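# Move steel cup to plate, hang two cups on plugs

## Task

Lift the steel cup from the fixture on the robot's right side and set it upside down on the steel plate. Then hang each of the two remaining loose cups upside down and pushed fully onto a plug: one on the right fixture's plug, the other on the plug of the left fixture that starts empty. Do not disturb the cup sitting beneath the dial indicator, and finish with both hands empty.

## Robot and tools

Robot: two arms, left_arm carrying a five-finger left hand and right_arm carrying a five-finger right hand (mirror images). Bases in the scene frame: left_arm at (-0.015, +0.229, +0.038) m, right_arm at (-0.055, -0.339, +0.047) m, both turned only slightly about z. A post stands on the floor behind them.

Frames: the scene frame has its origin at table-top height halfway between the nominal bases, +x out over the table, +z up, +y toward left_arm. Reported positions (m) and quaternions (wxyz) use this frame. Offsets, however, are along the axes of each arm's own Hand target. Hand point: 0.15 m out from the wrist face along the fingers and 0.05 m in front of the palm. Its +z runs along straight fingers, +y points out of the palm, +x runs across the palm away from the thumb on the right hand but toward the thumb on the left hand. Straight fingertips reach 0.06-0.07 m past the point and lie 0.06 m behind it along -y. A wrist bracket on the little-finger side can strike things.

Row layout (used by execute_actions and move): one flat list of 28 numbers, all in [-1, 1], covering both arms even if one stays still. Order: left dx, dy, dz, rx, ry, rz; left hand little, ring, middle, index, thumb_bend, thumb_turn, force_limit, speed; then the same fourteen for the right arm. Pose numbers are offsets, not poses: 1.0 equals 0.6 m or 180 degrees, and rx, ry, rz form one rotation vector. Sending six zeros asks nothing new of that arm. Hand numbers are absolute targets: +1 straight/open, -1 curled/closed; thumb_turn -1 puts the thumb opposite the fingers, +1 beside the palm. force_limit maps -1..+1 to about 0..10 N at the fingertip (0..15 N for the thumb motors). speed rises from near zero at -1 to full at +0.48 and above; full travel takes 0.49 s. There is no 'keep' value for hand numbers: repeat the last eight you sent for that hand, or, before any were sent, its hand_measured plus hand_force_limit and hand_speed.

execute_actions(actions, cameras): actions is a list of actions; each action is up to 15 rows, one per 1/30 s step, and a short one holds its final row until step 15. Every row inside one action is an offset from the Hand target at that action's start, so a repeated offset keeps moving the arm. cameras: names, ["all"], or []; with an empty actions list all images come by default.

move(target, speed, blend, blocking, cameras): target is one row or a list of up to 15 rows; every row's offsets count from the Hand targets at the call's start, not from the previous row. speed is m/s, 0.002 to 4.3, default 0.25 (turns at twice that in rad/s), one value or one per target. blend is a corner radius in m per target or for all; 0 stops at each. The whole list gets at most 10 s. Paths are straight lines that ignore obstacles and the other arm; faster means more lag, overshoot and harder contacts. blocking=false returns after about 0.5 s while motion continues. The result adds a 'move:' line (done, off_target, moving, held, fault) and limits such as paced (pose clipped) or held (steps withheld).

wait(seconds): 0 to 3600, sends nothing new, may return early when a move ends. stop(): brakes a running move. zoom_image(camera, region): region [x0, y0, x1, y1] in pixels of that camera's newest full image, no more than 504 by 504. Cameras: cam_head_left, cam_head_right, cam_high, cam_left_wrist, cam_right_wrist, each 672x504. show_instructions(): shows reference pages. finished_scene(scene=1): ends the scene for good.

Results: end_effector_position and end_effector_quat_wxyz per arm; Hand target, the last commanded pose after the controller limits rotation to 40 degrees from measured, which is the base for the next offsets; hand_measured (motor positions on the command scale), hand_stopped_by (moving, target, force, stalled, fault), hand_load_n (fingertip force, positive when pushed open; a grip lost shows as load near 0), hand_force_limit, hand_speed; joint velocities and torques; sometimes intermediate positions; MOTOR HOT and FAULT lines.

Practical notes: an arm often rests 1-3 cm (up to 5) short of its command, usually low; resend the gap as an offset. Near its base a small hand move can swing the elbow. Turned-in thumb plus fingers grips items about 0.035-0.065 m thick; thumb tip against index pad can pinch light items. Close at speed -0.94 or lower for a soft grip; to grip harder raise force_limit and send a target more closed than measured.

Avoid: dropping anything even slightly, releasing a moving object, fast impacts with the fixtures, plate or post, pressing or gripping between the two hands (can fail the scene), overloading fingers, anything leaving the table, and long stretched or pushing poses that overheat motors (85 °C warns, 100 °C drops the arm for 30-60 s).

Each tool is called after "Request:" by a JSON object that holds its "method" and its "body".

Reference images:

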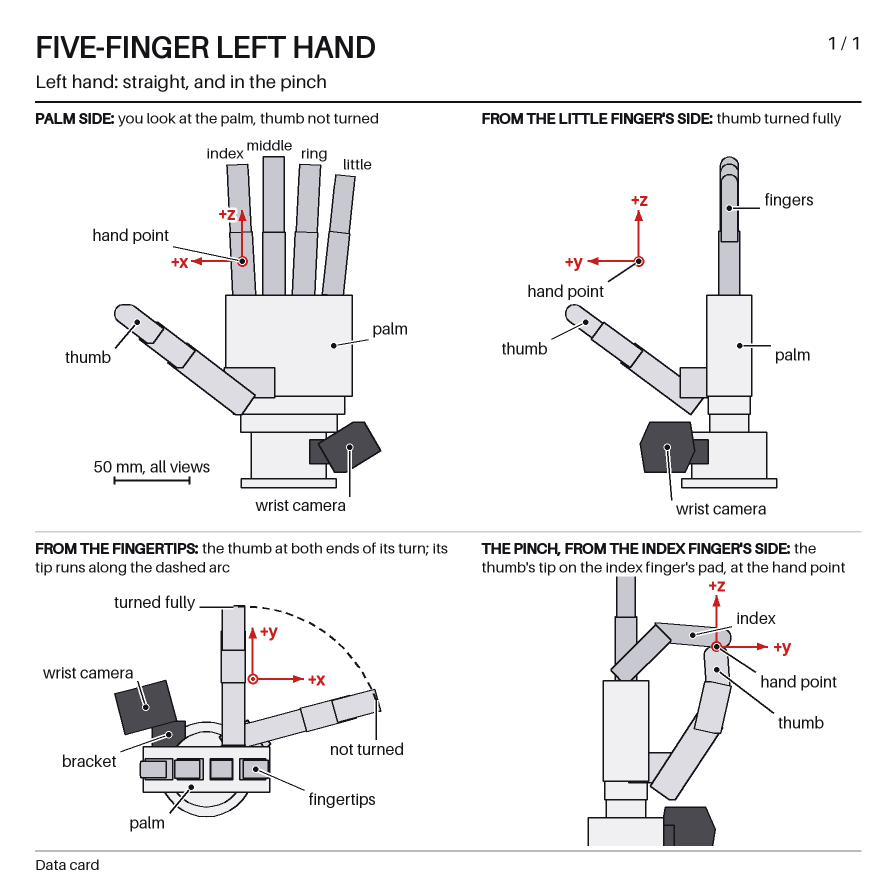

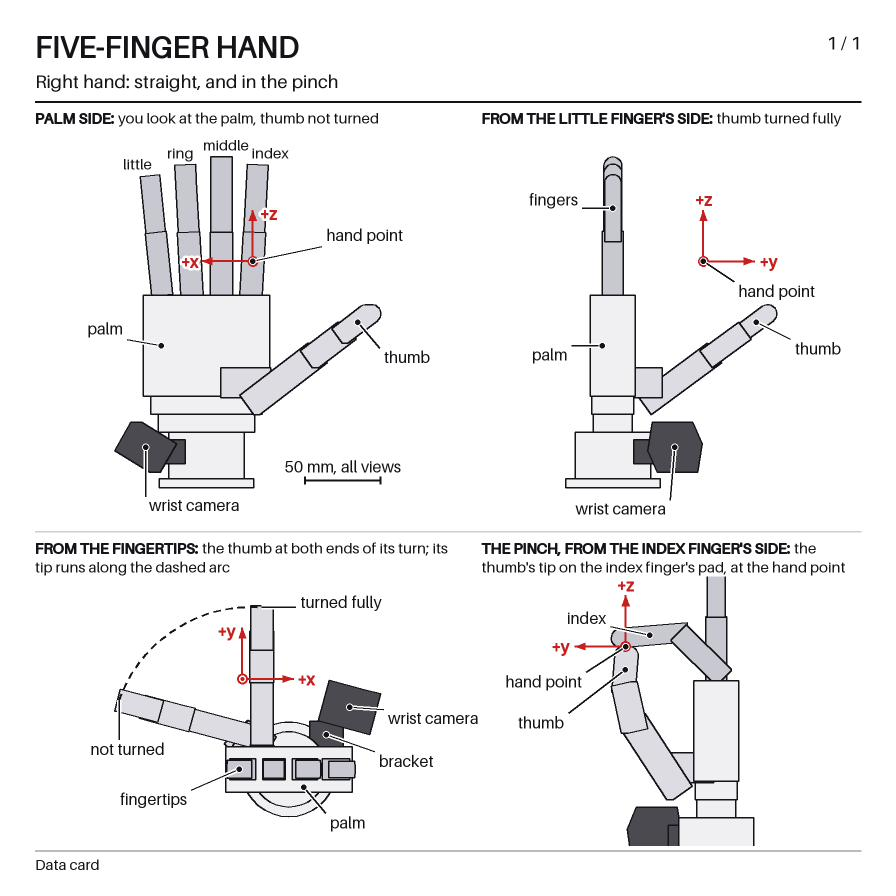

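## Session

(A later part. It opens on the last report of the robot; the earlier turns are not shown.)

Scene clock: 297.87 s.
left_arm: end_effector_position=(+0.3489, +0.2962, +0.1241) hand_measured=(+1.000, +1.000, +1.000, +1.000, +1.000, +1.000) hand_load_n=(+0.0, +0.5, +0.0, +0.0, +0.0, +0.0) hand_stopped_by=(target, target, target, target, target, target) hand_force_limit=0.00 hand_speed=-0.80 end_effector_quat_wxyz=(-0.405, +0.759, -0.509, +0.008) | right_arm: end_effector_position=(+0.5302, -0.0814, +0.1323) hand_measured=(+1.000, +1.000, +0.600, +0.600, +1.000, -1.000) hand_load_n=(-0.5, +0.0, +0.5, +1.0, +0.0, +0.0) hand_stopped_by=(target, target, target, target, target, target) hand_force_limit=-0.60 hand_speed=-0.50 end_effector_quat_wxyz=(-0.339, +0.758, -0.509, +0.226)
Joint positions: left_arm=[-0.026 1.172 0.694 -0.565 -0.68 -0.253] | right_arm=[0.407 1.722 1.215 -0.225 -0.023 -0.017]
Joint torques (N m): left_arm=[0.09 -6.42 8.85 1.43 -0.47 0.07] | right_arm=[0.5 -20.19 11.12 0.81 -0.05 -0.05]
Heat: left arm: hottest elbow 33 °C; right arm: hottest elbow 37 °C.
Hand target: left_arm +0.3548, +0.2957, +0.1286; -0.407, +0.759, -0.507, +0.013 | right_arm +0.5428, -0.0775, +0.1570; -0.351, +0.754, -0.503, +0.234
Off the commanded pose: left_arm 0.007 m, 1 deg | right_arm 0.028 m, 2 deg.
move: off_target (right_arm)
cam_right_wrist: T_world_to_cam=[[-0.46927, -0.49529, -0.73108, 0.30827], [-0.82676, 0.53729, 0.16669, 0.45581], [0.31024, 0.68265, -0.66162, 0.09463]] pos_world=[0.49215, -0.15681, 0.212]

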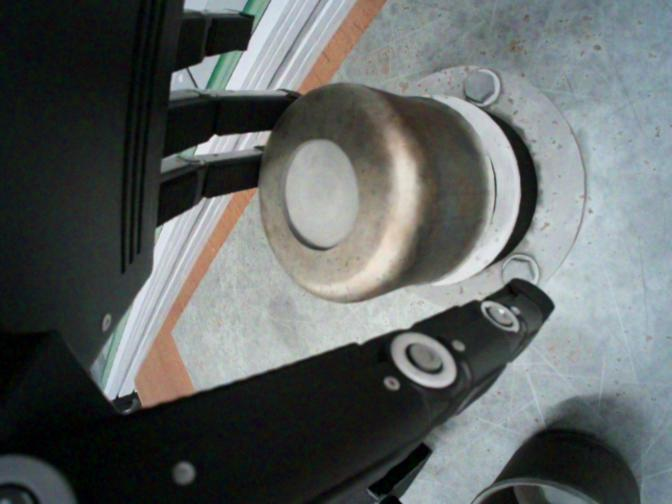

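Request:
{"method": "move", "body": {"target": [[0,0,0,0,0,0,1,1,1,1,1,1,0,-0.8,-0.0013,0.0645,0.0502,0,0,0,1,1,0.6,0.6,1,-1,-0.6,-0.5],[0,0,0,0,0,0,1,1,1,1,1,1,0,-0.8,-0.0005,0.0053,0.0142,0,0,0,1,1,0.6,0.6,1,-1,-0.6,-0.5]], "speed": 0.05, "cameras": ["cam_right_wrist"]}}

Scene clock: 305.87 s.
left_arm: end_effector_position=(+0.3489, +0.2962, +0.1241) hand_measured=(+1.000, +1.000, +1.000, +1.000, +1.000, +1.000) hand_load_n=(+0.0, +0.0, +0.0, +0.0, -0.5, +0.0) hand_stopped_by=(target, target, target, target, target, target) hand_force_limit=0.00 hand_speed=-0.80 end_effector_quat_wxyz=(-0.405, +0.759, -0.509, +0.008) | right_arm: end_effector_position=(+0.5332, -0.0803, +0.1227) hand_measured=(+1.000, +1.000, +0.600, +0.600, +1.000, -1.000) hand_load_n=(-0.5, +0.0, +0.0, +1.0, +0.0, +0.0) hand_stopped_by=(target, target, target, target, target, target) hand_force_limit=-0.60 hand_speed=-0.50 end_effector_quat_wxyz=(-0.338, +0.759, -0.509, +0.225)
Joint positions: left_arm=[-0.026 1.172 0.694 -0.565 -0.68 -0.253] | right_arm=[0.407 1.743 1.217 -0.21 -0.023 -0.017]
Joint torques (N m): left_arm=[0.5 -7 8.64 1.46 -0.42 0.06] | right_arm=[0.38 -20.6 11.14 0.87 -0.04 -0.04]
Heat: left arm: hottest elbow 33 °C; right arm: hottest elbow 37 °C.
Hand target: left_arm +0.3548, +0.2957, +0.1286; -0.407, +0.759, -0.507, +0.013 | right_arm +0.5469, -0.0755, +0.1494; -0.352, +0.754, -0.503, +0.234
Off the commanded pose: left_arm 0.007 m, 1 deg | right_arm 0.030 m, 2 deg.
move: off_target (right_arm)
cam_right_wrist: T_world_to_cam=[[-0.47218, -0.49638, -0.72846, 0.30432], [-0.82607, 0.53758, 0.16915, 0.45857], [0.30765, 0.68163, -0.66388, 0.08825]] pos_world=[0.49535, -0.15561, 0.2027]

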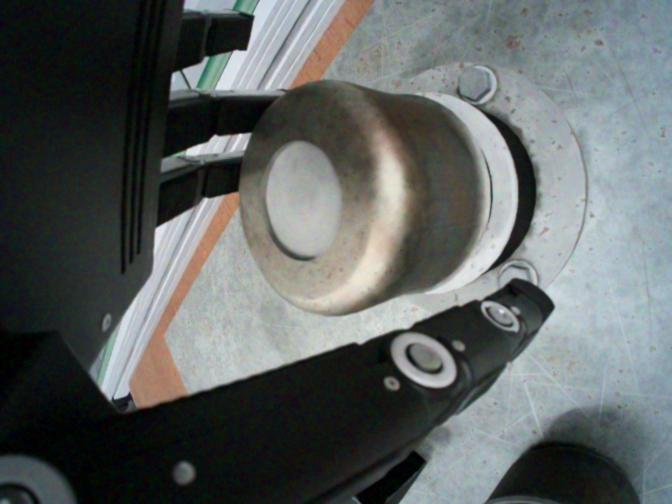

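Request:
{"method": "move", "body": {"target": [[0,0,0,0,0,0,1,1,1,1,1,1,0,-0.8,0,0,0,0,0,0,1,1,0.3,0.3,0.5,-1,-0.6,-0.92]], "speed": 0.04, "cameras": ["cam_right_wrist"]}}

Request:
{"method": "zoom_image", "body": {"camera": "cam_right_wrist", "region": [220, 60, 600, 330]}}

Scene clock: 313.70 s.
left_arm: end_effector_position=(+0.3489, +0.2962, +0.1241) hand_measured=(+1.000, +1.000, +1.000, +1.000, +1.000, +1.000) hand_load_n=(+0.0, +0.0, +0.0, -0.5, +0.0, -0.5) hand_stopped_by=(target, target, target, target, target, target) hand_force_limit=0.00 hand_speed=-0.80 end_effector_quat_wxyz=(-0.405, +0.759, -0.509, +0.008) | right_arm: end_effector_position=(+0.5350, -0.0796, +0.1250) hand_measured=(+1.000, +1.000, +0.534, +0.556, +0.516, -1.000) hand_load_n=(+0.0, +0.0, +2.5, +0.0, +3.0, +0.5) hand_stopped_by=(target, target, force, force, force, target) hand_force_limit=-0.60 hand_speed=-0.92 end_effector_quat_wxyz=(-0.339, +0.758, -0.509, +0.226)
Joint positions: left_arm=[-0.026 1.172 0.694 -0.565 -0.68 -0.253] | right_arm=[0.407 1.743 1.222 -0.211 -0.023 -0.017]
Joint torques (N m): left_arm=[1.26 -6.65 8.92 1.32 -0.49 0.03] | right_arm=[0.56 -20.54 10.85 0.85 -0.04 -0.04]
Heat: left arm: hottest elbow 33 °C; right arm: hottest elbow 38 °C.
Hand target: left_arm +0.3548, +0.2957, +0.1286; -0.407, +0.759, -0.507, +0.013 | right_arm +0.5469, -0.0755, +0.1492; -0.351, +0.754, -0.503, +0.234
Off the commanded pose: left_arm 0.007 m, 1 deg | right_arm 0.027 m, 2 deg.
move: done
cam_right_wrist: T_world_to_cam=[[-0.46927, -0.49529, -0.73108, 0.3061], [-0.82676, 0.53729, 0.16669, 0.45992], [0.31024, 0.68265, -0.66162, 0.08718]] pos_world=[0.49685, -0.15501, 0.2048]

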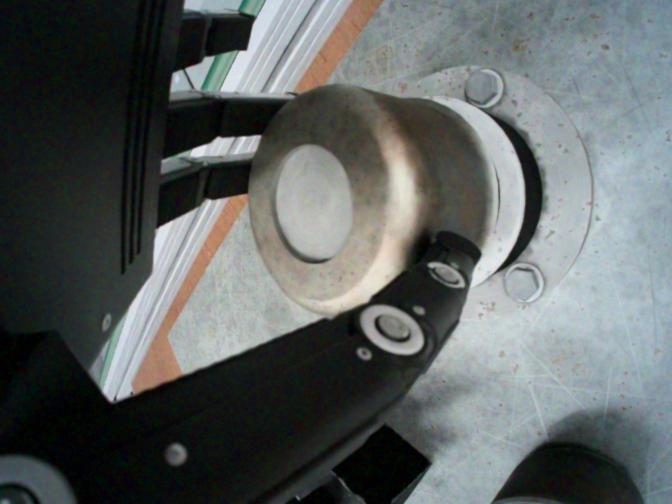

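Scaled by 1.326 from the camera's image (finer frame: 960x720).

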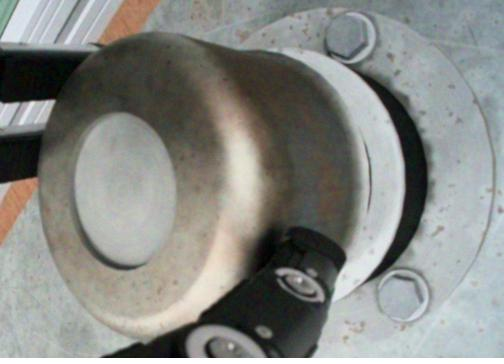

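Request:
{"method": "move", "body": {"target": [[0,0,0,0,0,0,1,1,1,1,1,1,0,-0.8,0,0,0,0,0,0,1,1,0.1,0.1,0.1,-1,0.4,-0.92]], "speed": 0.04, "cameras": ["cam_right_wrist"]}}

Request:
{"method": "execute_actions", "body": {"actions": [[[0,0,0,0,0,0,1,1,1,1,1,1,0,-0.8,0,-0.0153,-0.0129,0,0,0,1,1,0.1,0.1,0.1,-1,0.4,-0.92]]], "cameras": ["cam_right_wrist"]}}

Scene clock: 316.93 s.
left_arm: end_effector_position=(+0.3489, +0.2962, +0.1241) hand_measured=(+1.000, +1.000, +1.000, +1.000, +1.000, +1.000) hand_load_n=(+0.0, +0.0, +0.0, +0.0, +0.0, +0.0) hand_stopped_by=(target, target, target, target, target, target) hand_force_limit=0.00 hand_speed=-0.80 end_effector_quat_wxyz=(-0.405, +0.759, -0.509, +0.008) | right_arm: end_effector_position=(+0.5360, -0.0792, +0.1264) hand_measured=(+1.000, +1.000, +0.492, +0.498, +0.496, -1.000) hand_load_n=(+0.0, +0.0, +6.5, +7.5, +10.5, +0.0) hand_stopped_by=(target, target, force, force, force, target) hand_force_limit=0.40 hand_speed=-0.92 end_effector_quat_wxyz=(-0.340, +0.758, -0.508, +0.226)
Joint positions: left_arm=[-0.026 1.172 0.694 -0.565 -0.68 -0.253] | right_arm=[0.407 1.743 1.225 -0.211 -0.023 -0.017]
Joint torques (N m): left_arm=[1.38 -6.3 8.69 1.39 -0.43 0.05] | right_arm=[0.5 -20.48 10.73 0.9 -0.04 -0.05]
Heat: left arm: hottest elbow 33 °C; right arm: hottest elbow 38 °C.
Hand target: left_arm +0.3548, +0.2957, +0.1286; -0.407, +0.759, -0.507, +0.013 | right_arm +0.5469, -0.0755, +0.1492; -0.351, +0.754, -0.503, +0.234
Off the commanded pose: left_arm 0.007 m, 1 deg | right_arm 0.026 m, 2 deg.
move: done
cam_right_wrist: T_world_to_cam=[[-0.46746, -0.49456, -0.73273, 0.30698], [-0.82717, 0.53714, 0.16516, 0.46073], [0.3119, 0.6833, -0.66017, 0.08643]] pos_world=[0.49764, -0.15471, 0.20589]

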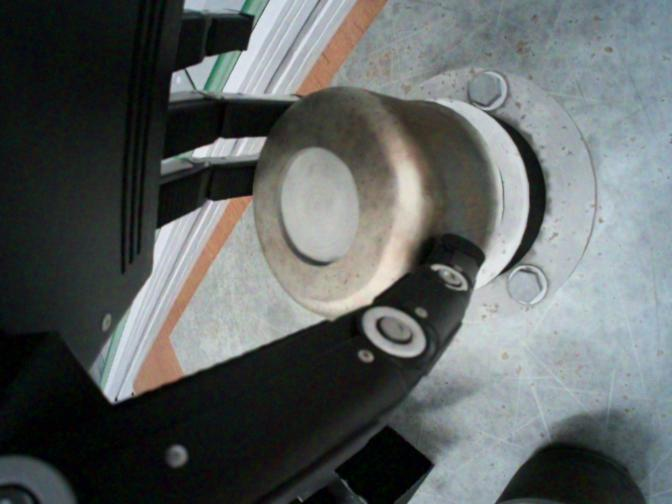

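Scene clock: 317.63 s.
left_arm: end_effector_position=(+0.3489, +0.2962, +0.1241) hand_measured=(+1.000, +1.000, +1.000, +1.000, +1.000, +1.000) hand_load_n=(+0.0, +0.0, +0.0, +0.0, +0.0, -0.5) hand_stopped_by=(target, target, target, target, target, target) hand_force_limit=0.00 hand_speed=-0.80 end_effector_quat_wxyz=(-0.405, +0.759, -0.509, +0.008) | right_arm: end_effector_position=(+0.5359, -0.0792, +0.1285) hand_measured=(+1.000, +1.000, +0.492, +0.498, +0.496, -1.000) hand_load_n=(+0.0, +0.0, +6.0, +6.5, +10.0, +0.5) hand_stopped_by=(target, target, force, force, force, target) hand_force_limit=0.40 hand_speed=-0.92 end_effector_quat_wxyz=(-0.337, +0.760, -0.509, +0.224)
Joint positions: left_arm=[-0.026 1.172 0.694 -0.565 -0.68 -0.253] | right_arm=[0.407 1.743 1.236 -0.231 -0.023 -0.017]
Joint torques (N m): left_arm=[-0.09 -7.53 8.65 1.4 -0.41 0.04] | right_arm=[0.5 -21.95 11.02 0.57 -0.04 -0.04]
Heat: left arm: hottest elbow 33 °C; right arm: hottest elbow 38 °C.
Hand target: left_arm +0.3548, +0.2957, +0.1286; -0.407, +0.759, -0.507, +0.013 | right_arm +0.5468, -0.0755, +0.1612; -0.351, +0.754, -0.503, +0.234
Off the commanded pose: left_arm 0.007 m, 1 deg | right_arm 0.035 m, 2 deg.
Step readings (end_effector_position of left_arm | right_arm):
0: (+0.3489, +0.2962, +0.1241) | (+0.5360, -0.0792, +0.1264)
1: (+0.3489, +0.2962, +0.1241) | (+0.5360, -0.0792, +0.1266)
2: (+0.3489, +0.2962, +0.1241) | (+0.5360, -0.0792, +0.1271)
4: (+0.3489, +0.2962, +0.1241) | (+0.5359, -0.0792, +0.1280)
8: (+0.3489, +0.2962, +0.1241) | (+0.5359, -0.0792, +0.1285)
15: (+0.3489, +0.2962, +0.1241) | (+0.5359, -0.0792, +0.1285)
cam_right_wrist: T_world_to_cam=[[-0.47395, -0.49708, -0.72683, 0.31114], [-0.82569, 0.53768, 0.17068, 0.45889], [0.30596, 0.68103, -0.66527, 0.09153]] pos_world=[0.49836, -0.15441, 0.20871]

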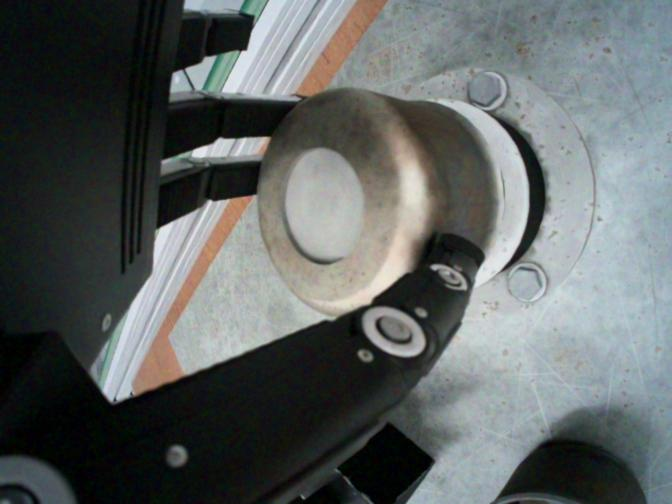

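Request:
{"method": "execute_actions", "body": {"actions": [[[0,0,0,0,0,0,1,1,1,1,1,1,0,-0.8,0,0,0,0,0,0,1,1,0.0,0.0,-0.1,-1,1.0,-0.92]],[[0,0,0,0,0,0,1,1,1,1,1,1,0,-0.8,0,0,0,0,0,0,1,1,0.0,0.0,-0.1,-1,1.0,-0.92]],[[0,0,0,0,0,0,1,1,1,1,1,1,0,-0.8,0,-0.0102,-0.0086,0,0,0,1,1,0.0,0.0,-0.1,-1,1.0,-0.92]],[[0,0,0,0,0,0,1,1,1,1,1,1,0,-0.8,0,0,0,0,0,0,1,1,0.0,0.0,-0.1,-1,1.0,-0.92]]], "cameras": ["cam_right_wrist"]}}

Scene clock: 328.17 s.
left_arm: end_effector_position=(+0.3489, +0.2962, +0.1241) hand_measured=(+1.000, +1.000, +1.000, +1.000, +1.000, +1.000) hand_load_n=(+0.0, -0.5, +0.0, -0.5, +0.0, -0.5) hand_stopped_by=(target, target, target, target, target, target) hand_force_limit=0.00 hand_speed=-0.80 end_effector_quat_wxyz=(-0.405, +0.759, -0.509, +0.008) | right_arm: end_effector_position=(+0.5365, -0.0792, +0.1493) hand_measured=(+1.000, +1.000, +0.448, +0.462, +0.482, -1.000) hand_load_n=(+0.0, +0.0, +0.5, +0.0, +0.0, +0.0) hand_stopped_by=(target, target, force, force, force, target) hand_force_limit=1.00 hand_speed=-0.92 end_effector_quat_wxyz=(-0.342, +0.757, -0.508, +0.228)
Joint positions: left_arm=[-0.026 1.172 0.694 -0.565 -0.68 -0.253] | right_arm=[0.407 1.714 1.251 -0.261 -0.022 -0.017]
Joint torques (N m): left_arm=[0.38 -6.59 8.81 1.48 -0.43 0.09] | right_arm=[0.5 -19.66 11.03 0.85 -0.06 -0.05]
Heat: left arm: hottest elbow 33 °C; right arm: hottest elbow 39 °C.
Hand target: left_arm +0.3548, +0.2957, +0.1286; -0.407, +0.759, -0.507, +0.013 | right_arm +0.5468, -0.0754, +0.1693; -0.352, +0.754, -0.503, +0.234
Off the commanded pose: left_arm 0.007 m, 1 deg | right_arm 0.023 m, 1 deg.
Step readings (end_effector_position of left_arm | right_arm):
0: (+0.3489, +0.2962, +0.1241) | (+0.5359, -0.0792, +0.1285)
1: (+0.3489, +0.2962, +0.1241) | (+0.5359, -0.0792, +0.1285)
2: (+0.3489, +0.2962, +0.1241) | (+0.5359, -0.0792, +0.1285)
4: (+0.3489, +0.2962, +0.1241) | (+0.5362, -0.0791, +0.1289)
8: (+0.3489, +0.2962, +0.1241) | (+0.5371, -0.0788, +0.1300)
15: (+0.3489, +0.2962, +0.1241) | (+0.5373, -0.0787, +0.1305)
16: (+0.3489, +0.2962, +0.1241) | (+0.5373, -0.0787, +0.1305)
17: (+0.3489, +0.2962, +0.1241) | (+0.5373, -0.0787, +0.1305)
19: (+0.3489, +0.2962, +0.1241) | (+0.5373, -0.0787, +0.1305)
23: (+0.3489, +0.2962, +0.1241) | (+0.5373, -0.0787, +0.1305)
30: (+0.3489, +0.2962, +0.1241) | (+0.5373, -0.0787, +0.1305)
31: (+0.3489, +0.2962, +0.1241) | (+0.5372, -0.0788, +0.1308)
32: (+0.3489, +0.2962, +0.1241) | (+0.5371, -0.0788, +0.1313)
34: (+0.3489, +0.2962, +0.1241) | (+0.5371, -0.0788, +0.1341)
38: (+0.3489, +0.2962, +0.1241) | (+0.5376, -0.0787, +0.1453)
45: (+0.3489, +0.2962, +0.1241) | (+0.5365, -0.0792, +0.1493)
46: (+0.3489, +0.2962, +0.1241) | (+0.5365, -0.0792, +0.1493)
47: (+0.3489, +0.2962, +0.1241) | (+0.5365, -0.0792, +0.1493)
49: (+0.3489, +0.2962, +0.1241) | (+0.5365, -0.0792, +0.1493)
53: (+0.3489, +0.2962, +0.1241) | (+0.5365, -0.0792, +0.1493)
60: (+0.3489, +0.2962, +0.1241) | (+0.5365, -0.0792, +0.1493)
cam_right_wrist: T_world_to_cam=[[-0.46419, -0.49339, -0.73559, 0.32286], [-0.82764, 0.53742, 0.16181, 0.45811], [0.31548, 0.68392, -0.65782, 0.09915]] pos_world=[0.49774, -0.15472, 0.22859]

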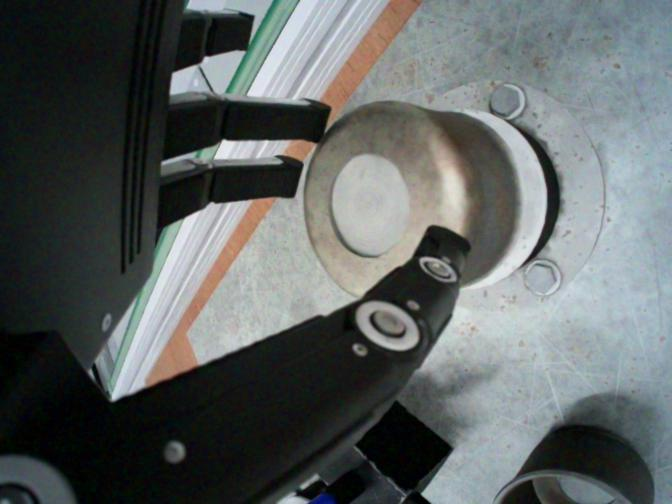

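Request:
{"method": "move", "body": {"target": [[0,0,0,0,0,0,1,1,0.62,0.62,1,-1,-0.6,-0.2,0,0,0,0,0,0,1,1,0.6,0.6,1,-1,-0.6,-0.5],[0.031,0.0227,-0.1293,0.0609,0.2141,0.0323,1,1,0.62,0.62,1,-1,-0.6,-0.2,0,-0.064,-0.054,0,0,0,1,1,0.6,0.6,1,-1,-0.6,-0.5]], "speed": 0.08, "cameras": ["all"]}}

Scene clock: 361.93 s.
left_arm: end_effector_position=(+0.3206, +0.2287, +0.1658) hand_measured=(+1.000, +1.000, +0.620, +0.620, +1.000, -1.000) hand_load_n=(+0.0, +0.0, +0.0, +0.0, +0.0, +0.0) hand_stopped_by=(target, target, target, target, target, target) hand_force_limit=-0.60 hand_speed=-0.20 end_effector_quat_wxyz=(-0.281, +0.647, -0.648, +0.288) | right_arm: end_effector_position=(+0.5326, -0.0806, +0.1859) hand_measured=(+1.000, +1.000, +0.600, +0.600, +1.000, -1.000) hand_load_n=(+0.0, +0.0, +0.0, +0.0, +0.0, +0.0) hand_stopped_by=(target, target, target, target, target, target) hand_force_limit=-0.60 hand_speed=-0.50 end_effector_quat_wxyz=(-0.333, +0.761, -0.511, +0.221)
Joint positions: left_arm=[0.168 0.821 0.554 -0.482 0.113 0.093] | right_arm=[0.407 1.675 1.315 -0.39 -0.023 -0.017]
Joint torques (N m): left_arm=[1.96 -4.01 7.86 2.37 0.34 0.09] | right_arm=[0.56 -20.31 12.29 0.95 -0.05 -0.05]
Heat: left arm: hottest elbow 33 °C; right arm: hottest elbow 41 °C.
Hand target: left_arm +0.3199, +0.2321, +0.1645; -0.287, +0.645, -0.647, +0.289 | right_arm +0.5466, -0.0754, +0.2194; -0.352, +0.754, -0.503, +0.234
Off the commanded pose: left_arm 0.004 m, 1 deg | right_arm 0.037 m, 3 deg.
move: off_target (right_arm)
cam_left_wrist: T_world_to_cam=[[0.65692, -0.30772, 0.6883, -0.25122], [-0.56783, -0.80251, 0.18316, 0.33403], [0.49601, -0.51116, -0.70192, 0.19158]] pos_world=[0.25968, 0.28869, 0.24621]
cam_right_wrist: T_world_to_cam=[[-0.48148, -0.49994, -0.71989, 0.35302], [-0.82376, 0.53865, 0.17687, 0.44493], [0.29934, 0.67817, -0.67118, 0.13601]] pos_world=[0.49578, -0.1554, 0.26673]

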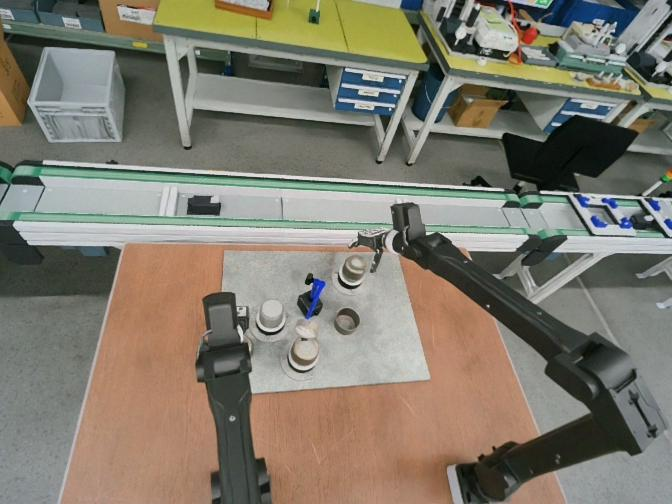

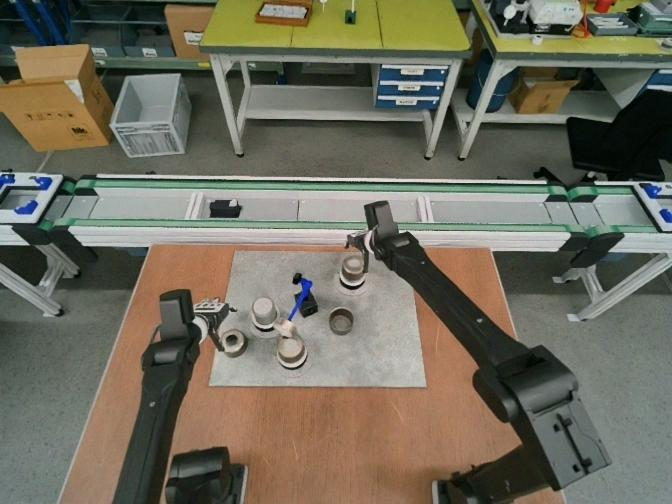

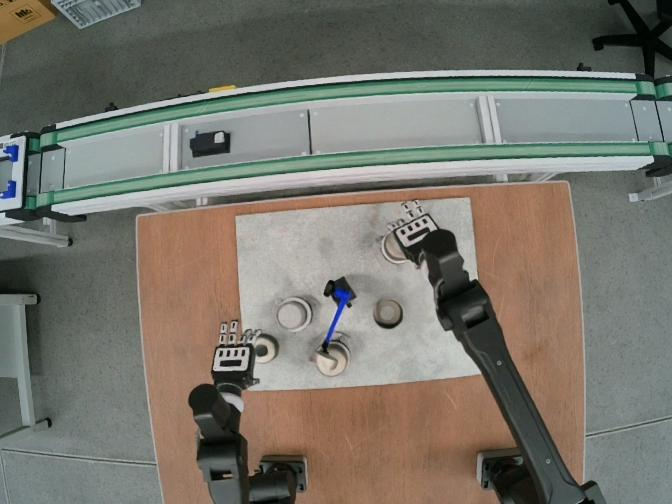

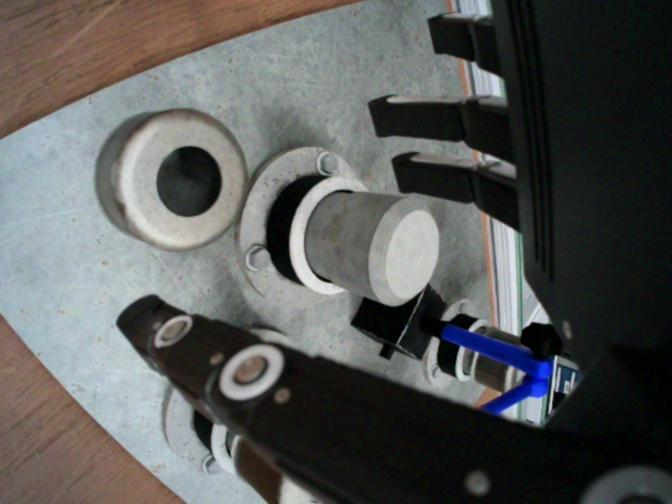

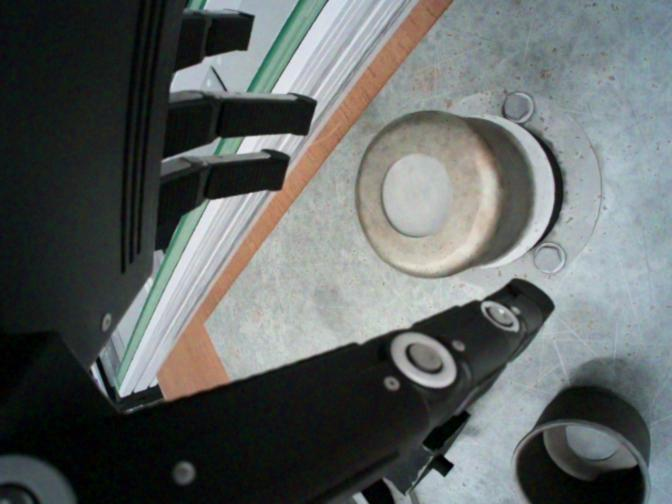

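Request:
{"method": "move", "body": {"target": [[-0.0083,0.0843,0.0557,0,0,0,1,1,0.62,0.62,1,-1,-0.6,-0.2,0,0,0,0,0,0,1,1,0.6,0.6,1,-1,-0.6,-0.5]], "speed": 0.06, "cameras": ["cam_left_wrist"]}}

Scene clock: 370.30 s.
left_arm: end_effector_position=(+0.3118, +0.2337, +0.1094) hand_measured=(+1.000, +1.000, +0.620, +0.620, +1.000, -1.000) hand_load_n=(+0.0, +0.0, +0.0, +0.0, +0.0, +0.0) hand_stopped_by=(target, target, target, target, target, target) hand_force_limit=-0.60 hand_speed=-0.20 end_effector_quat_wxyz=(-0.286, +0.644, -0.646, +0.292) | right_arm: end_effector_position=(+0.5326, -0.0806, +0.1859) hand_measured=(+1.000, +1.000, +0.600, +0.600, +1.000, -1.000) hand_load_n=(+0.0, +0.0, +0.0, +0.0, +0.0, +0.0) hand_stopped_by=(target, target, target, target, target, target) hand_force_limit=-0.60 hand_speed=-0.50 end_effector_quat_wxyz=(-0.333, +0.761, -0.511, +0.221)
Joint positions: left_arm=[0.195 0.865 0.409 -0.281 0.133 0.112] | right_arm=[0.407 1.675 1.315 -0.39 -0.023 -0.017]
Joint torques (N m): left_arm=[1.49 -2.26 7.54 2.56 0.34 0.18] | right_arm=[0.56 -20.37 12.3 0.96 -0.05 -0.05]
Heat: left arm: hottest elbow 32 °C; right arm: hottest elbow 40 °C.
Hand target: left_arm +0.3110, +0.2370, +0.1045; -0.287, +0.645, -0.647, +0.289 | right_arm +0.5466, -0.0754, +0.2194; -0.352, +0.754, -0.503, +0.234
Off the commanded pose: left_arm 0.006 m, 0 deg | right_arm 0.037 m, 3 deg.
move: done
cam_left_wrist: T_world_to_cam=[[0.64703, -0.30985, 0.69666, -0.20236], [-0.57084, -0.80258, 0.17322, 0.34539], [0.50546, -0.50976, -0.69617, 0.15494]] pos_world=[0.24978, 0.29348, 0.18902]

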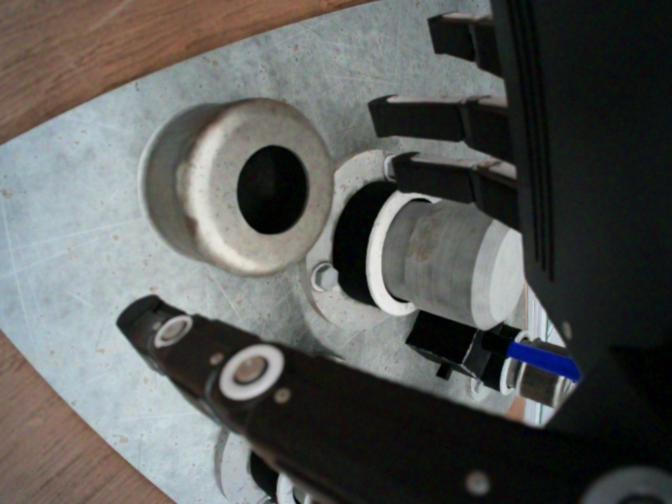

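Request:
{"method": "move", "body": {"target": [[0,0.0572,0.0433,0,0,0,1,1,0.62,0.62,1,-1,-0.6,-0.2,0,0,0,0,0,0,1,1,0.6,0.6,1,-1,-0.6,-0.5]], "speed": 0.05, "cameras": ["cam_left_wrist"]}}

Scene clock: 375.67 s.
left_arm: end_effector_position=(+0.3094, +0.2336, +0.0667) hand_measured=(+1.000, +1.000, +0.620, +0.620, +1.000, -1.000) hand_load_n=(+0.0, +0.0, +0.0, +0.0, +0.0, +0.0) hand_stopped_by=(target, target, target, target, target, target) hand_force_limit=-0.60 hand_speed=-0.20 end_effector_quat_wxyz=(-0.287, +0.644, -0.646, +0.292) | right_arm: end_effector_position=(+0.5326, -0.0806, +0.1859) hand_measured=(+1.000, +1.000, +0.600, +0.600, +1.000, -1.000) hand_load_n=(+0.0, +0.0, +0.0, +0.0, +0.0, +0.0) hand_stopped_by=(target, target, target, target, target, target) hand_force_limit=-0.60 hand_speed=-0.50 end_effector_quat_wxyz=(-0.333, +0.761, -0.511, +0.221)
Joint positions: left_arm=[0.197 0.966 0.324 -0.094 0.135 0.113] | right_arm=[0.407 1.675 1.315 -0.39 -0.023 -0.017]
Joint torques (N m): left_arm=[1.44 -2.43 6.67 2.51 0.33 0.16] | right_arm=[0.5 -20.42 12.3 0.96 -0.05 -0.06]
Heat: left arm: hottest elbow 32 °C; right arm: hottest elbow 40 °C.
Hand target: left_arm +0.3073, +0.2369, +0.0616; -0.286, +0.645, -0.647, +0.289 | right_arm +0.5466, -0.0754, +0.2194; -0.352, +0.754, -0.503, +0.234
Off the commanded pose: left_arm 0.006 m, 0 deg | right_arm 0.037 m, 3 deg.
move: done
cam_left_wrist: T_world_to_cam=[[0.64591, -0.31021, 0.69754, -0.17084], [-0.57147, -0.80231, 0.17238, 0.35154], [0.50617, -0.50997, -0.6955, 0.12616]] pos_world=[0.24738, 0.29339, 0.14632]

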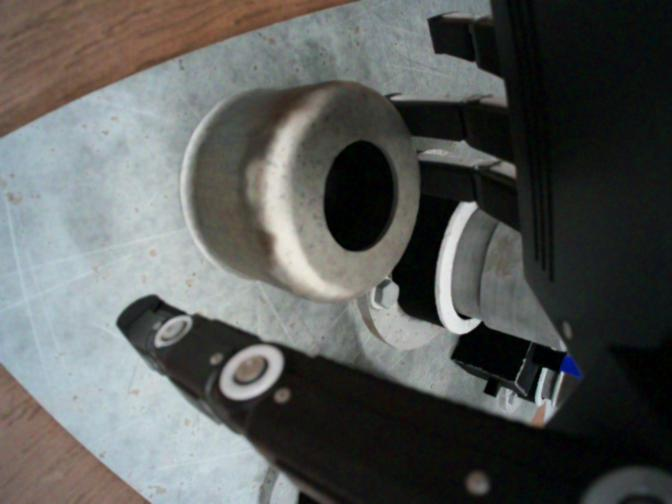

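Request:
{"method": "move", "body": {"target": [[0,0.0107,0.0052,0,0,0,1,1,0.62,0.62,1,-1,-0.6,-0.2,0,0,0,0,0,0,1,1,0.6,0.6,1,-1,-0.6,-0.5]], "speed": 0.05, "cameras": []}}

Request:
{"method": "move", "body": {"target": [[0,0,0,0,0,0,1,1,0.3,0.3,0.4,-1,-0.6,-0.92,0,0,0,0,0,0,1,1,0.6,0.6,1,-1,-0.6,-0.5]], "speed": 0.05, "cameras": ["cam_left_wrist"]}}

Scene clock: 379.40 s.
left_arm: end_effector_position=(+0.3085, +0.2337, +0.0611) hand_measured=(+1.000, +1.000, +0.620, +0.620, +1.000, -1.000) hand_load_n=(+0.0, +0.0, +0.0, +0.0, +0.0, +0.0) hand_stopped_by=(target, target, target, target, target, target) hand_force_limit=-0.60 hand_speed=-0.20 end_effector_quat_wxyz=(-0.288, +0.643, -0.646, +0.293) | right_arm: end_effector_position=(+0.5326, -0.0806, +0.1859) hand_measured=(+1.000, +1.000, +0.600, +0.600, +1.000, -1.000) hand_load_n=(+0.0, +0.0, +0.0, +0.0, +0.0, -0.5) hand_stopped_by=(target, target, target, target, target, target) hand_force_limit=-0.60 hand_speed=-0.50 end_effector_quat_wxyz=(-0.333, +0.761, -0.511, +0.221)
Joint positions: left_arm=[0.199 0.979 0.31 -0.063 0.136 0.114] | right_arm=[0.407 1.675 1.315 -0.39 -0.023 -0.017]
Joint torques (N m): left_arm=[1.38 -2.9 6.75 2.43 0.37 0.16] | right_arm=[0.56 -20.37 12.27 0.94 -0.06 -0.05]
Heat: left arm: hottest elbow 32 °C; right arm: hottest elbow 39 °C.
Hand target: left_arm +0.3053, +0.2368, +0.0548; -0.286, +0.645, -0.647, +0.289 | right_arm +0.5466, -0.0754, +0.2194; -0.352, +0.754, -0.503, +0.234
Off the commanded pose: left_arm 0.008 m, 1 deg | right_arm 0.037 m, 3 deg.
move: done

Scene clock: 381.43 s.
left_arm: end_effector_position=(+0.3112, +0.2343, +0.0630) hand_measured=(+1.000, +1.000, +0.300, +0.300, +0.794, -1.000) hand_load_n=(+0.5, +0.0, +1.5, +0.0, +3.0, +0.0) hand_stopped_by=(target, target, target, target, force, target) hand_force_limit=-0.60 hand_speed=-0.92 end_effector_quat_wxyz=(-0.292, +0.641, -0.645, +0.297) | right_arm: end_effector_position=(+0.5326, -0.0806, +0.1859) hand_measured=(+1.000, +1.000, +0.600, +0.600, +1.000, -1.000) hand_load_n=(+0.0, +0.0, +0.0, +0.0, +0.0, +0.0) hand_stopped_by=(target, target, target, target, target, target) hand_force_limit=-0.60 hand_speed=-0.50 end_effector_quat_wxyz=(-0.333, +0.761, -0.511, +0.221)
Joint positions: left_arm=[0.199 0.979 0.31 -0.05 0.137 0.114] | right_arm=[0.407 1.675 1.315 -0.39 -0.023 -0.017]
Joint torques (N m): left_arm=[1.32 -2.96 6.49 1.91 0.3 0.17] | right_arm=[0.5 -20.42 12.27 0.96 -0.06 -0.04]
Heat: left arm: hottest elbow 31 °C; right arm: hottest elbow 39 °C.
Hand target: left_arm +0.3054, +0.2369, +0.0548; -0.287, +0.645, -0.647, +0.289 | right_arm +0.5466, -0.0754, +0.2194; -0.352, +0.754, -0.503, +0.234
Off the commanded pose: left_arm 0.010 m, 1 deg | right_arm 0.037 m, 3 deg.
move: done
cam_left_wrist: T_world_to_cam=[[0.63462, -0.31198, 0.70705, -0.1659], [-0.57435, -0.80254, 0.1614, 0.35534], [0.51708, -0.50853, -0.6885, 0.11891]] pos_world=[0.24788, 0.29389, 0.14182]

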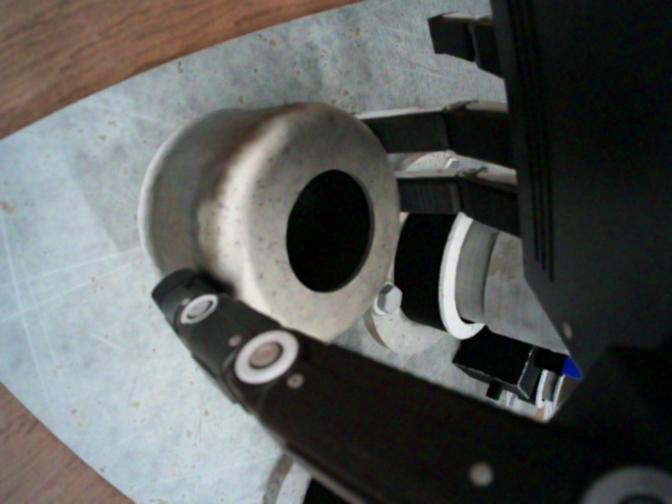

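Request:
{"method": "move", "body": {"target": [[0,0,0,0,0,0,1,1,0.0,0.0,0.3,-1,0.1,-0.92,0,0,0,0,0,0,1,1,0.6,0.6,1,-1,-0.6,-0.5]], "speed": 0.05, "cameras": ["cam_left_wrist"]}}

Request:
{"method": "execute_actions", "body": {"actions": [[[0,-0.0247,-0.0223,0,0,0,1,1,0.0,0.0,0.3,-1,0.1,-0.92,0,0,0,0,0,0,1,1,0.6,0.6,1,-1,-0.6,-0.5]]], "cameras": ["cam_left_wrist"]}}

Scene clock: 384.53 s.
left_arm: end_effector_position=(+0.3112, +0.2343, +0.0630) hand_measured=(+1.000, +1.000, +0.266, +0.258, +0.782, -1.000) hand_load_n=(+0.0, +0.0, +5.0, +6.0, +9.0, +0.5) hand_stopped_by=(target, target, force, force, force, target) hand_force_limit=0.10 hand_speed=-0.92 end_effector_quat_wxyz=(-0.293, +0.641, -0.645, +0.297) | right_arm: end_effector_position=(+0.5326, -0.0806, +0.1859) hand_measured=(+1.000, +1.000, +0.600, +0.600, +1.000, -1.000) hand_load_n=(-0.5, +0.0, +0.0, +0.0, +0.0, +0.0) hand_stopped_by=(target, target, target, target, target, target) hand_force_limit=-0.60 hand_speed=-0.50 end_effector_quat_wxyz=(-0.333, +0.761, -0.511, +0.221)
Joint positions: left_arm=[0.199 0.979 0.31 -0.05 0.137 0.115] | right_arm=[0.407 1.675 1.315 -0.39 -0.023 -0.017]
Joint torques (N m): left_arm=[1.44 -2.49 6.31 1.8 0.3 0.16] | right_arm=[0.62 -20.42 12.27 0.96 -0.05 -0.05]
Heat: left arm: hottest elbow 31 °C; right arm: hottest elbow 39 °C.
Hand target: left_arm +0.3054, +0.2369, +0.0548; -0.287, +0.645, -0.647, +0.289 | right_arm +0.5466, -0.0754, +0.2194; -0.352, +0.754, -0.503, +0.234
Off the commanded pose: left_arm 0.010 m, 1 deg | right_arm 0.037 m, 3 deg.
move: done
cam_left_wrist: T_world_to_cam=[[0.63453, -0.31239, 0.70695, -0.16574], [-0.57459, -0.80242, 0.16115, 0.35539], [0.51693, -0.50846, -0.68866, 0.11896]] pos_world=[0.24788, 0.29389, 0.14182]

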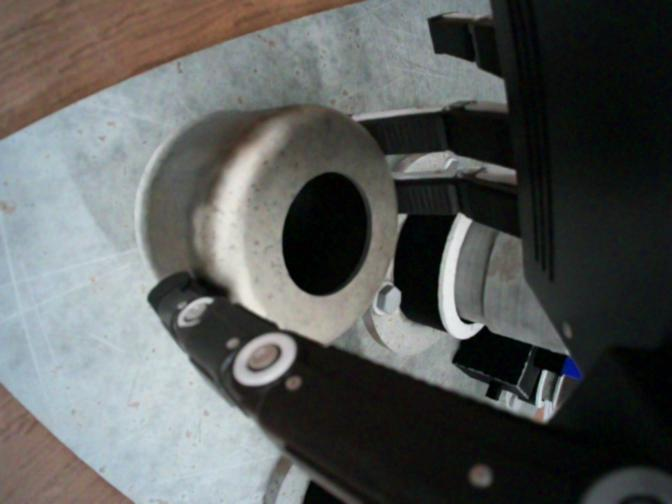

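Scene clock: 385.23 s.
left_arm: end_effector_position=(+0.2981, +0.2322, +0.0643) hand_measured=(+1.000, +1.000, +0.266, +0.258, +0.782, -1.000) hand_load_n=(+0.0, +0.0, +4.5, +5.5, +9.5, +0.5) hand_stopped_by=(target, target, force, force, force, target) hand_force_limit=0.10 hand_speed=-0.92 end_effector_quat_wxyz=(-0.278, +0.647, -0.650, +0.286) | right_arm: end_effector_position=(+0.5326, -0.0806, +0.1859) hand_measured=(+1.000, +1.000, +0.600, +0.600, +1.000, -1.000) hand_load_n=(+0.0, +0.0, +0.0, +0.0, +0.0, +0.0) hand_stopped_by=(target, target, target, target, target, target) hand_force_limit=-0.60 hand_speed=-0.50 end_effector_quat_wxyz=(-0.333, +0.761, -0.511, +0.221)
Joint positions: left_arm=[0.2 0.935 0.313 -0.137 0.137 0.116] | right_arm=[0.407 1.675 1.315 -0.39 -0.023 -0.017]
Joint torques (N m): left_arm=[2.02 -4.25 8.81 1.44 0.28 0.1] | right_arm=[0.56 -20.31 12.31 0.98 -0.06 -0.04]
Heat: left arm: hottest elbow 31 °C; right arm: hottest elbow 39 °C.
Hand target: left_arm +0.3054, +0.2370, +0.0749; -0.287, +0.645, -0.647, +0.289 | right_arm +0.5466, -0.0754, +0.2194; -0.352, +0.754, -0.503, +0.234
Off the commanded pose: left_arm 0.014 m, 1 deg | right_arm 0.037 m, 3 deg.
Step readings (end_effector_position of left_arm | right_arm):
0: (+0.3112, +0.2343, +0.0630) | (+0.5326, -0.0806, +0.1859)
1: (+0.3100, +0.2341, +0.0628) | (+0.5326, -0.0806, +0.1859)
2: (+0.3068, +0.2335, +0.0632) | (+0.5326, -0.0806, +0.1859)
4: (+0.3018, +0.2327, +0.0643) | (+0.5326, -0.0806, +0.1859)
8: (+0.2981, +0.2322, +0.0643) | (+0.5326, -0.0806, +0.1859)
15: (+0.2981, +0.2322, +0.0643) | (+0.5326, -0.0806, +0.1859)
cam_left_wrist: T_world_to_cam=[[0.66123, -0.30889, 0.68364, -0.16625], [-0.56832, -0.80111, 0.18772, 0.34224], [0.48968, -0.51265, -0.70526, 0.1357]] pos_world=[0.23798, 0.29239, 0.14511]

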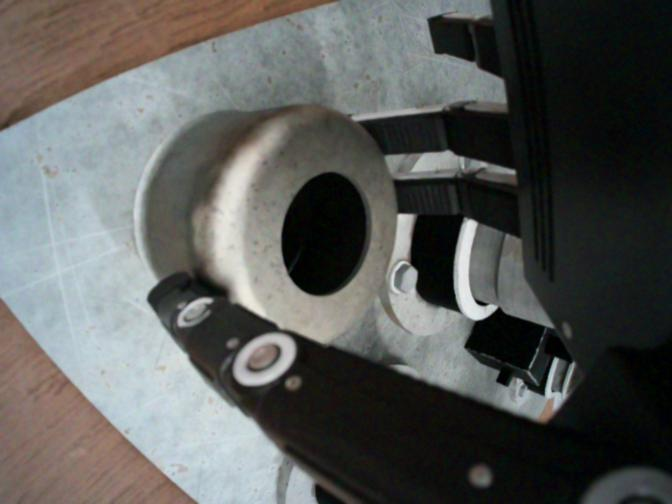

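Request:
{"method": "move", "body": {"target": [[0,-0.0619,-0.0558,0,0,0,1,1,0.0,0.0,0.3,-1,0.1,-0.92,0,0,0,0,0,0,1,1,0.6,0.6,1,-1,-0.6,-0.5]], "speed": 0.05, "cameras": ["cam_left_wrist","cam_head_right","cam_head_left"]}}

Scene clock: 388.37 s.
left_arm: end_effector_position=(+0.2855, +0.2302, +0.0961) hand_measured=(+1.000, +1.000, +0.266, +0.258, +0.782, -1.000) hand_load_n=(+0.0, +0.0, +4.0, +5.0, +9.0, +0.5) hand_stopped_by=(target, target, force, force, force, target) hand_force_limit=0.10 hand_speed=-0.92 end_effector_quat_wxyz=(-0.262, +0.653, -0.655, +0.274) | right_arm: end_effector_position=(+0.5326, -0.0806, +0.1859) hand_measured=(+1.000, +1.000, +0.600, +0.600, +1.000, -1.000) hand_load_n=(+0.0, +0.0, +0.0, +0.0, +0.0, +0.0) hand_stopped_by=(target, target, target, target, target, target) hand_force_limit=-0.60 hand_speed=-0.50 end_effector_quat_wxyz=(-0.333, +0.761, -0.511, +0.221)
Joint positions: left_arm=[0.2 0.823 0.381 -0.36 0.137 0.119] | right_arm=[0.407 1.675 1.315 -0.39 -0.023 -0.017]
Joint torques (N m): left_arm=[1.67 -3.43 12.05 1.76 0.27 0.11] | right_arm=[0.56 -20.48 12.31 0.96 -0.06 -0.05]
Heat: left arm: hottest elbow 31 °C; right arm: hottest elbow 39 °C.
Hand target: left_arm +0.3053, +0.2371, +0.1248; -0.287, +0.645, -0.647, +0.289 | right_arm +0.5466, -0.0754, +0.2194; -0.352, +0.754, -0.503, +0.234
Off the commanded pose: left_arm 0.036 m, 4 deg | right_arm 0.037 m, 3 deg.
move: off_target (left_arm)
cam_left_wrist: T_world_to_cam=[[0.68942, -0.30611, 0.6565, -0.18635], [-0.56097, -0.79902, 0.21654, 0.32211], [0.45827, -0.51756, -0.72258, 0.17496]] pos_world=[0.22898, 0.29089, 0.17901]
Images, in order (width x height): cam_head_left 672x504, cam_head_right 672x504, cam_left_wrist 672x504.

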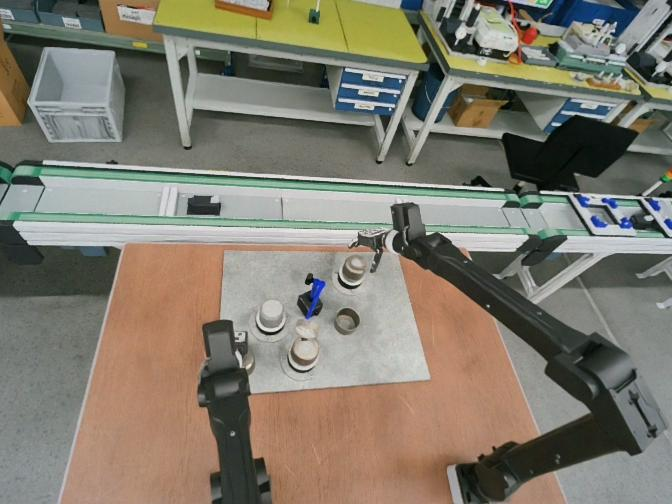

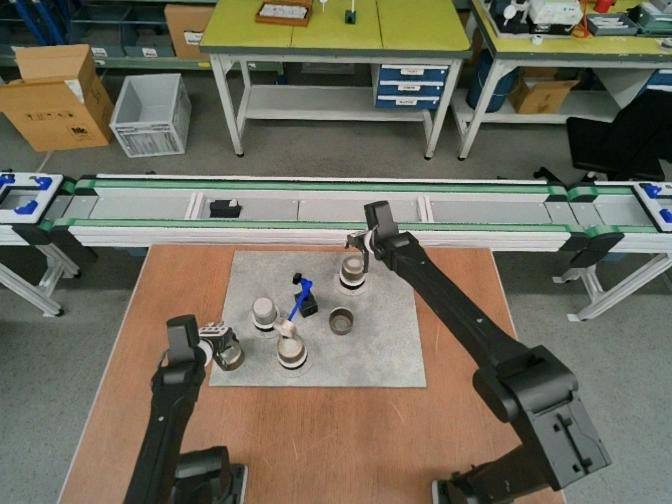

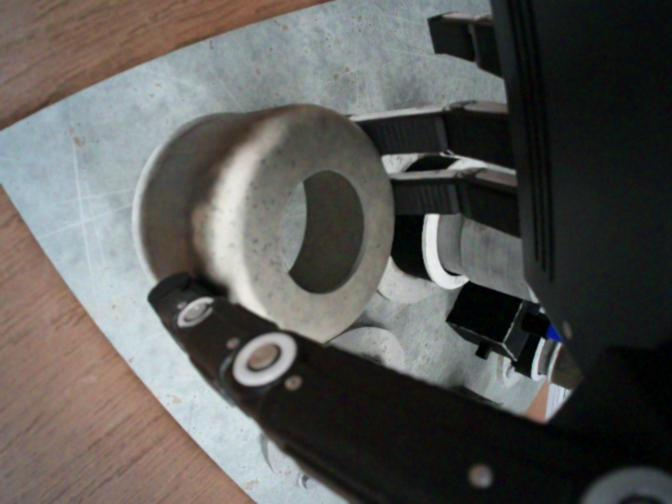

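Request:
{"method": "wait", "body": {"seconds": 0.1, "cameras": ["cam_head_right","cam_head_left","cam_high"]}}

Request:
{"method": "zoom_image", "body": {"camera": "cam_high", "region": [210, 280, 340, 390]}}

Request:
{"method": "zoom_image", "body": {"camera": "cam_head_right", "region": [180, 280, 300, 380]}}

Scene clock: 395.73 s.
left_arm: end_effector_position=(+0.2855, +0.2302, +0.0961) hand_measured=(+1.000, +1.000, +0.266, +0.258, +0.782, -1.000) hand_load_n=(+0.0, +0.0, +4.5, +5.0, +9.0, +0.5) hand_stopped_by=(target, target, force, force, force, target) hand_force_limit=0.10 hand_speed=-0.92 end_effector_quat_wxyz=(-0.262, +0.653, -0.655, +0.274) | right_arm: end_effector_position=(+0.5326, -0.0806, +0.1859) hand_measured=(+1.000, +1.000, +0.600, +0.600, +1.000, -1.000) hand_load_n=(+0.0, +0.0, +0.0, +0.0, +0.0, +0.0) hand_stopped_by=(target, target, target, target, target, target) hand_force_limit=-0.60 hand_speed=-0.50 end_effector_quat_wxyz=(-0.333, +0.761, -0.511, +0.221)
Joint positions: left_arm=[0.2 0.823 0.381 -0.36 0.137 0.119] | right_arm=[0.407 1.675 1.315 -0.39 -0.023 -0.017]
Joint torques (N m): left_arm=[1.14 -3.25 12.08 1.66 0.33 0.14] | right_arm=[0.62 -20.48 12.29 0.96 -0.06 -0.04]
Heat: left arm: hottest elbow 32 °C; right arm: hottest elbow 39 °C.
Hand target: left_arm +0.3053, +0.2371, +0.1248; -0.287, +0.645, -0.647, +0.289 | right_arm +0.5466, -0.0754, +0.2194; -0.352, +0.754, -0.503, +0.234
Off the commanded pose: left_arm 0.036 m, 4 deg | right_arm 0.037 m, 3 deg.
wait: 0.10 s; at rest from the start
Images, in order (width x height): cam_head_left 672x504, cam_head_right 672x504, cam_high 672x504.

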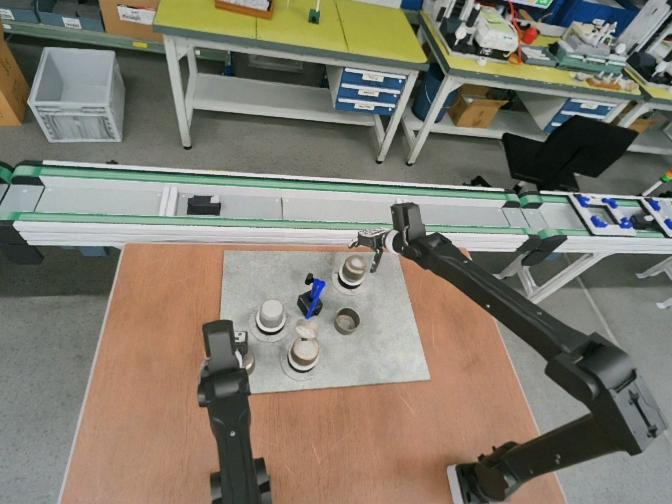

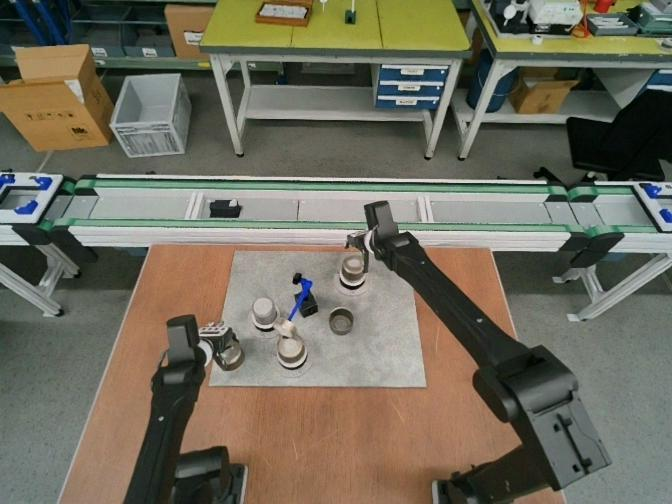

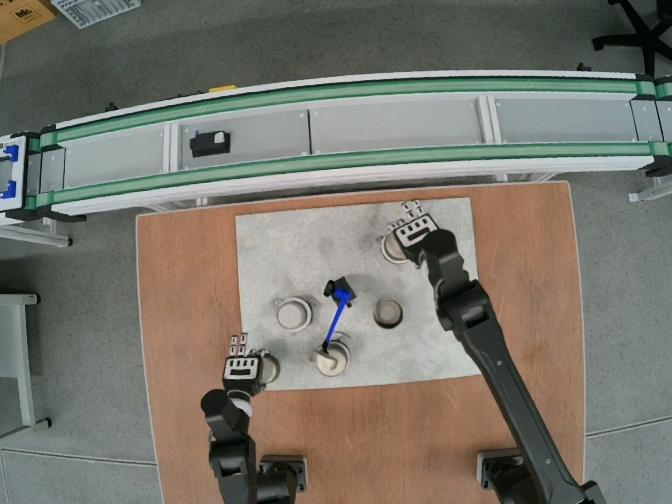

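Scaled by 3.877 from the camera's image (finer frame: 960x720).

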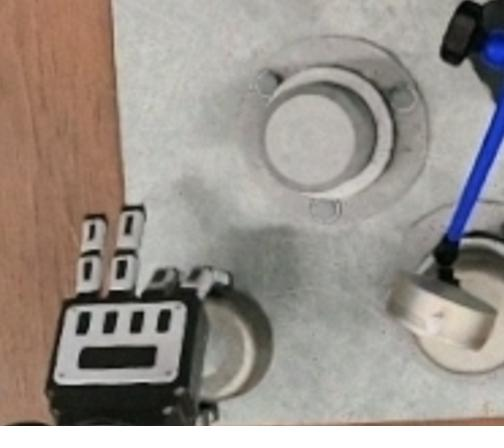

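Scaled by 4.200 from the camera's image (finer frame: 960x720).

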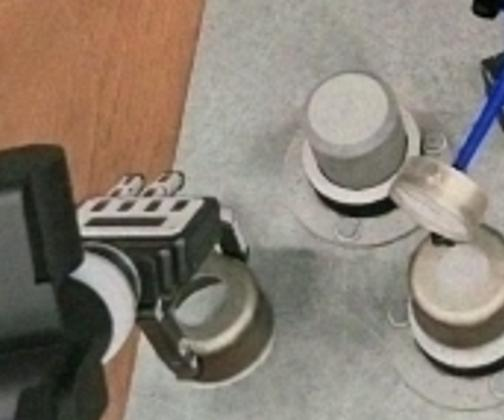

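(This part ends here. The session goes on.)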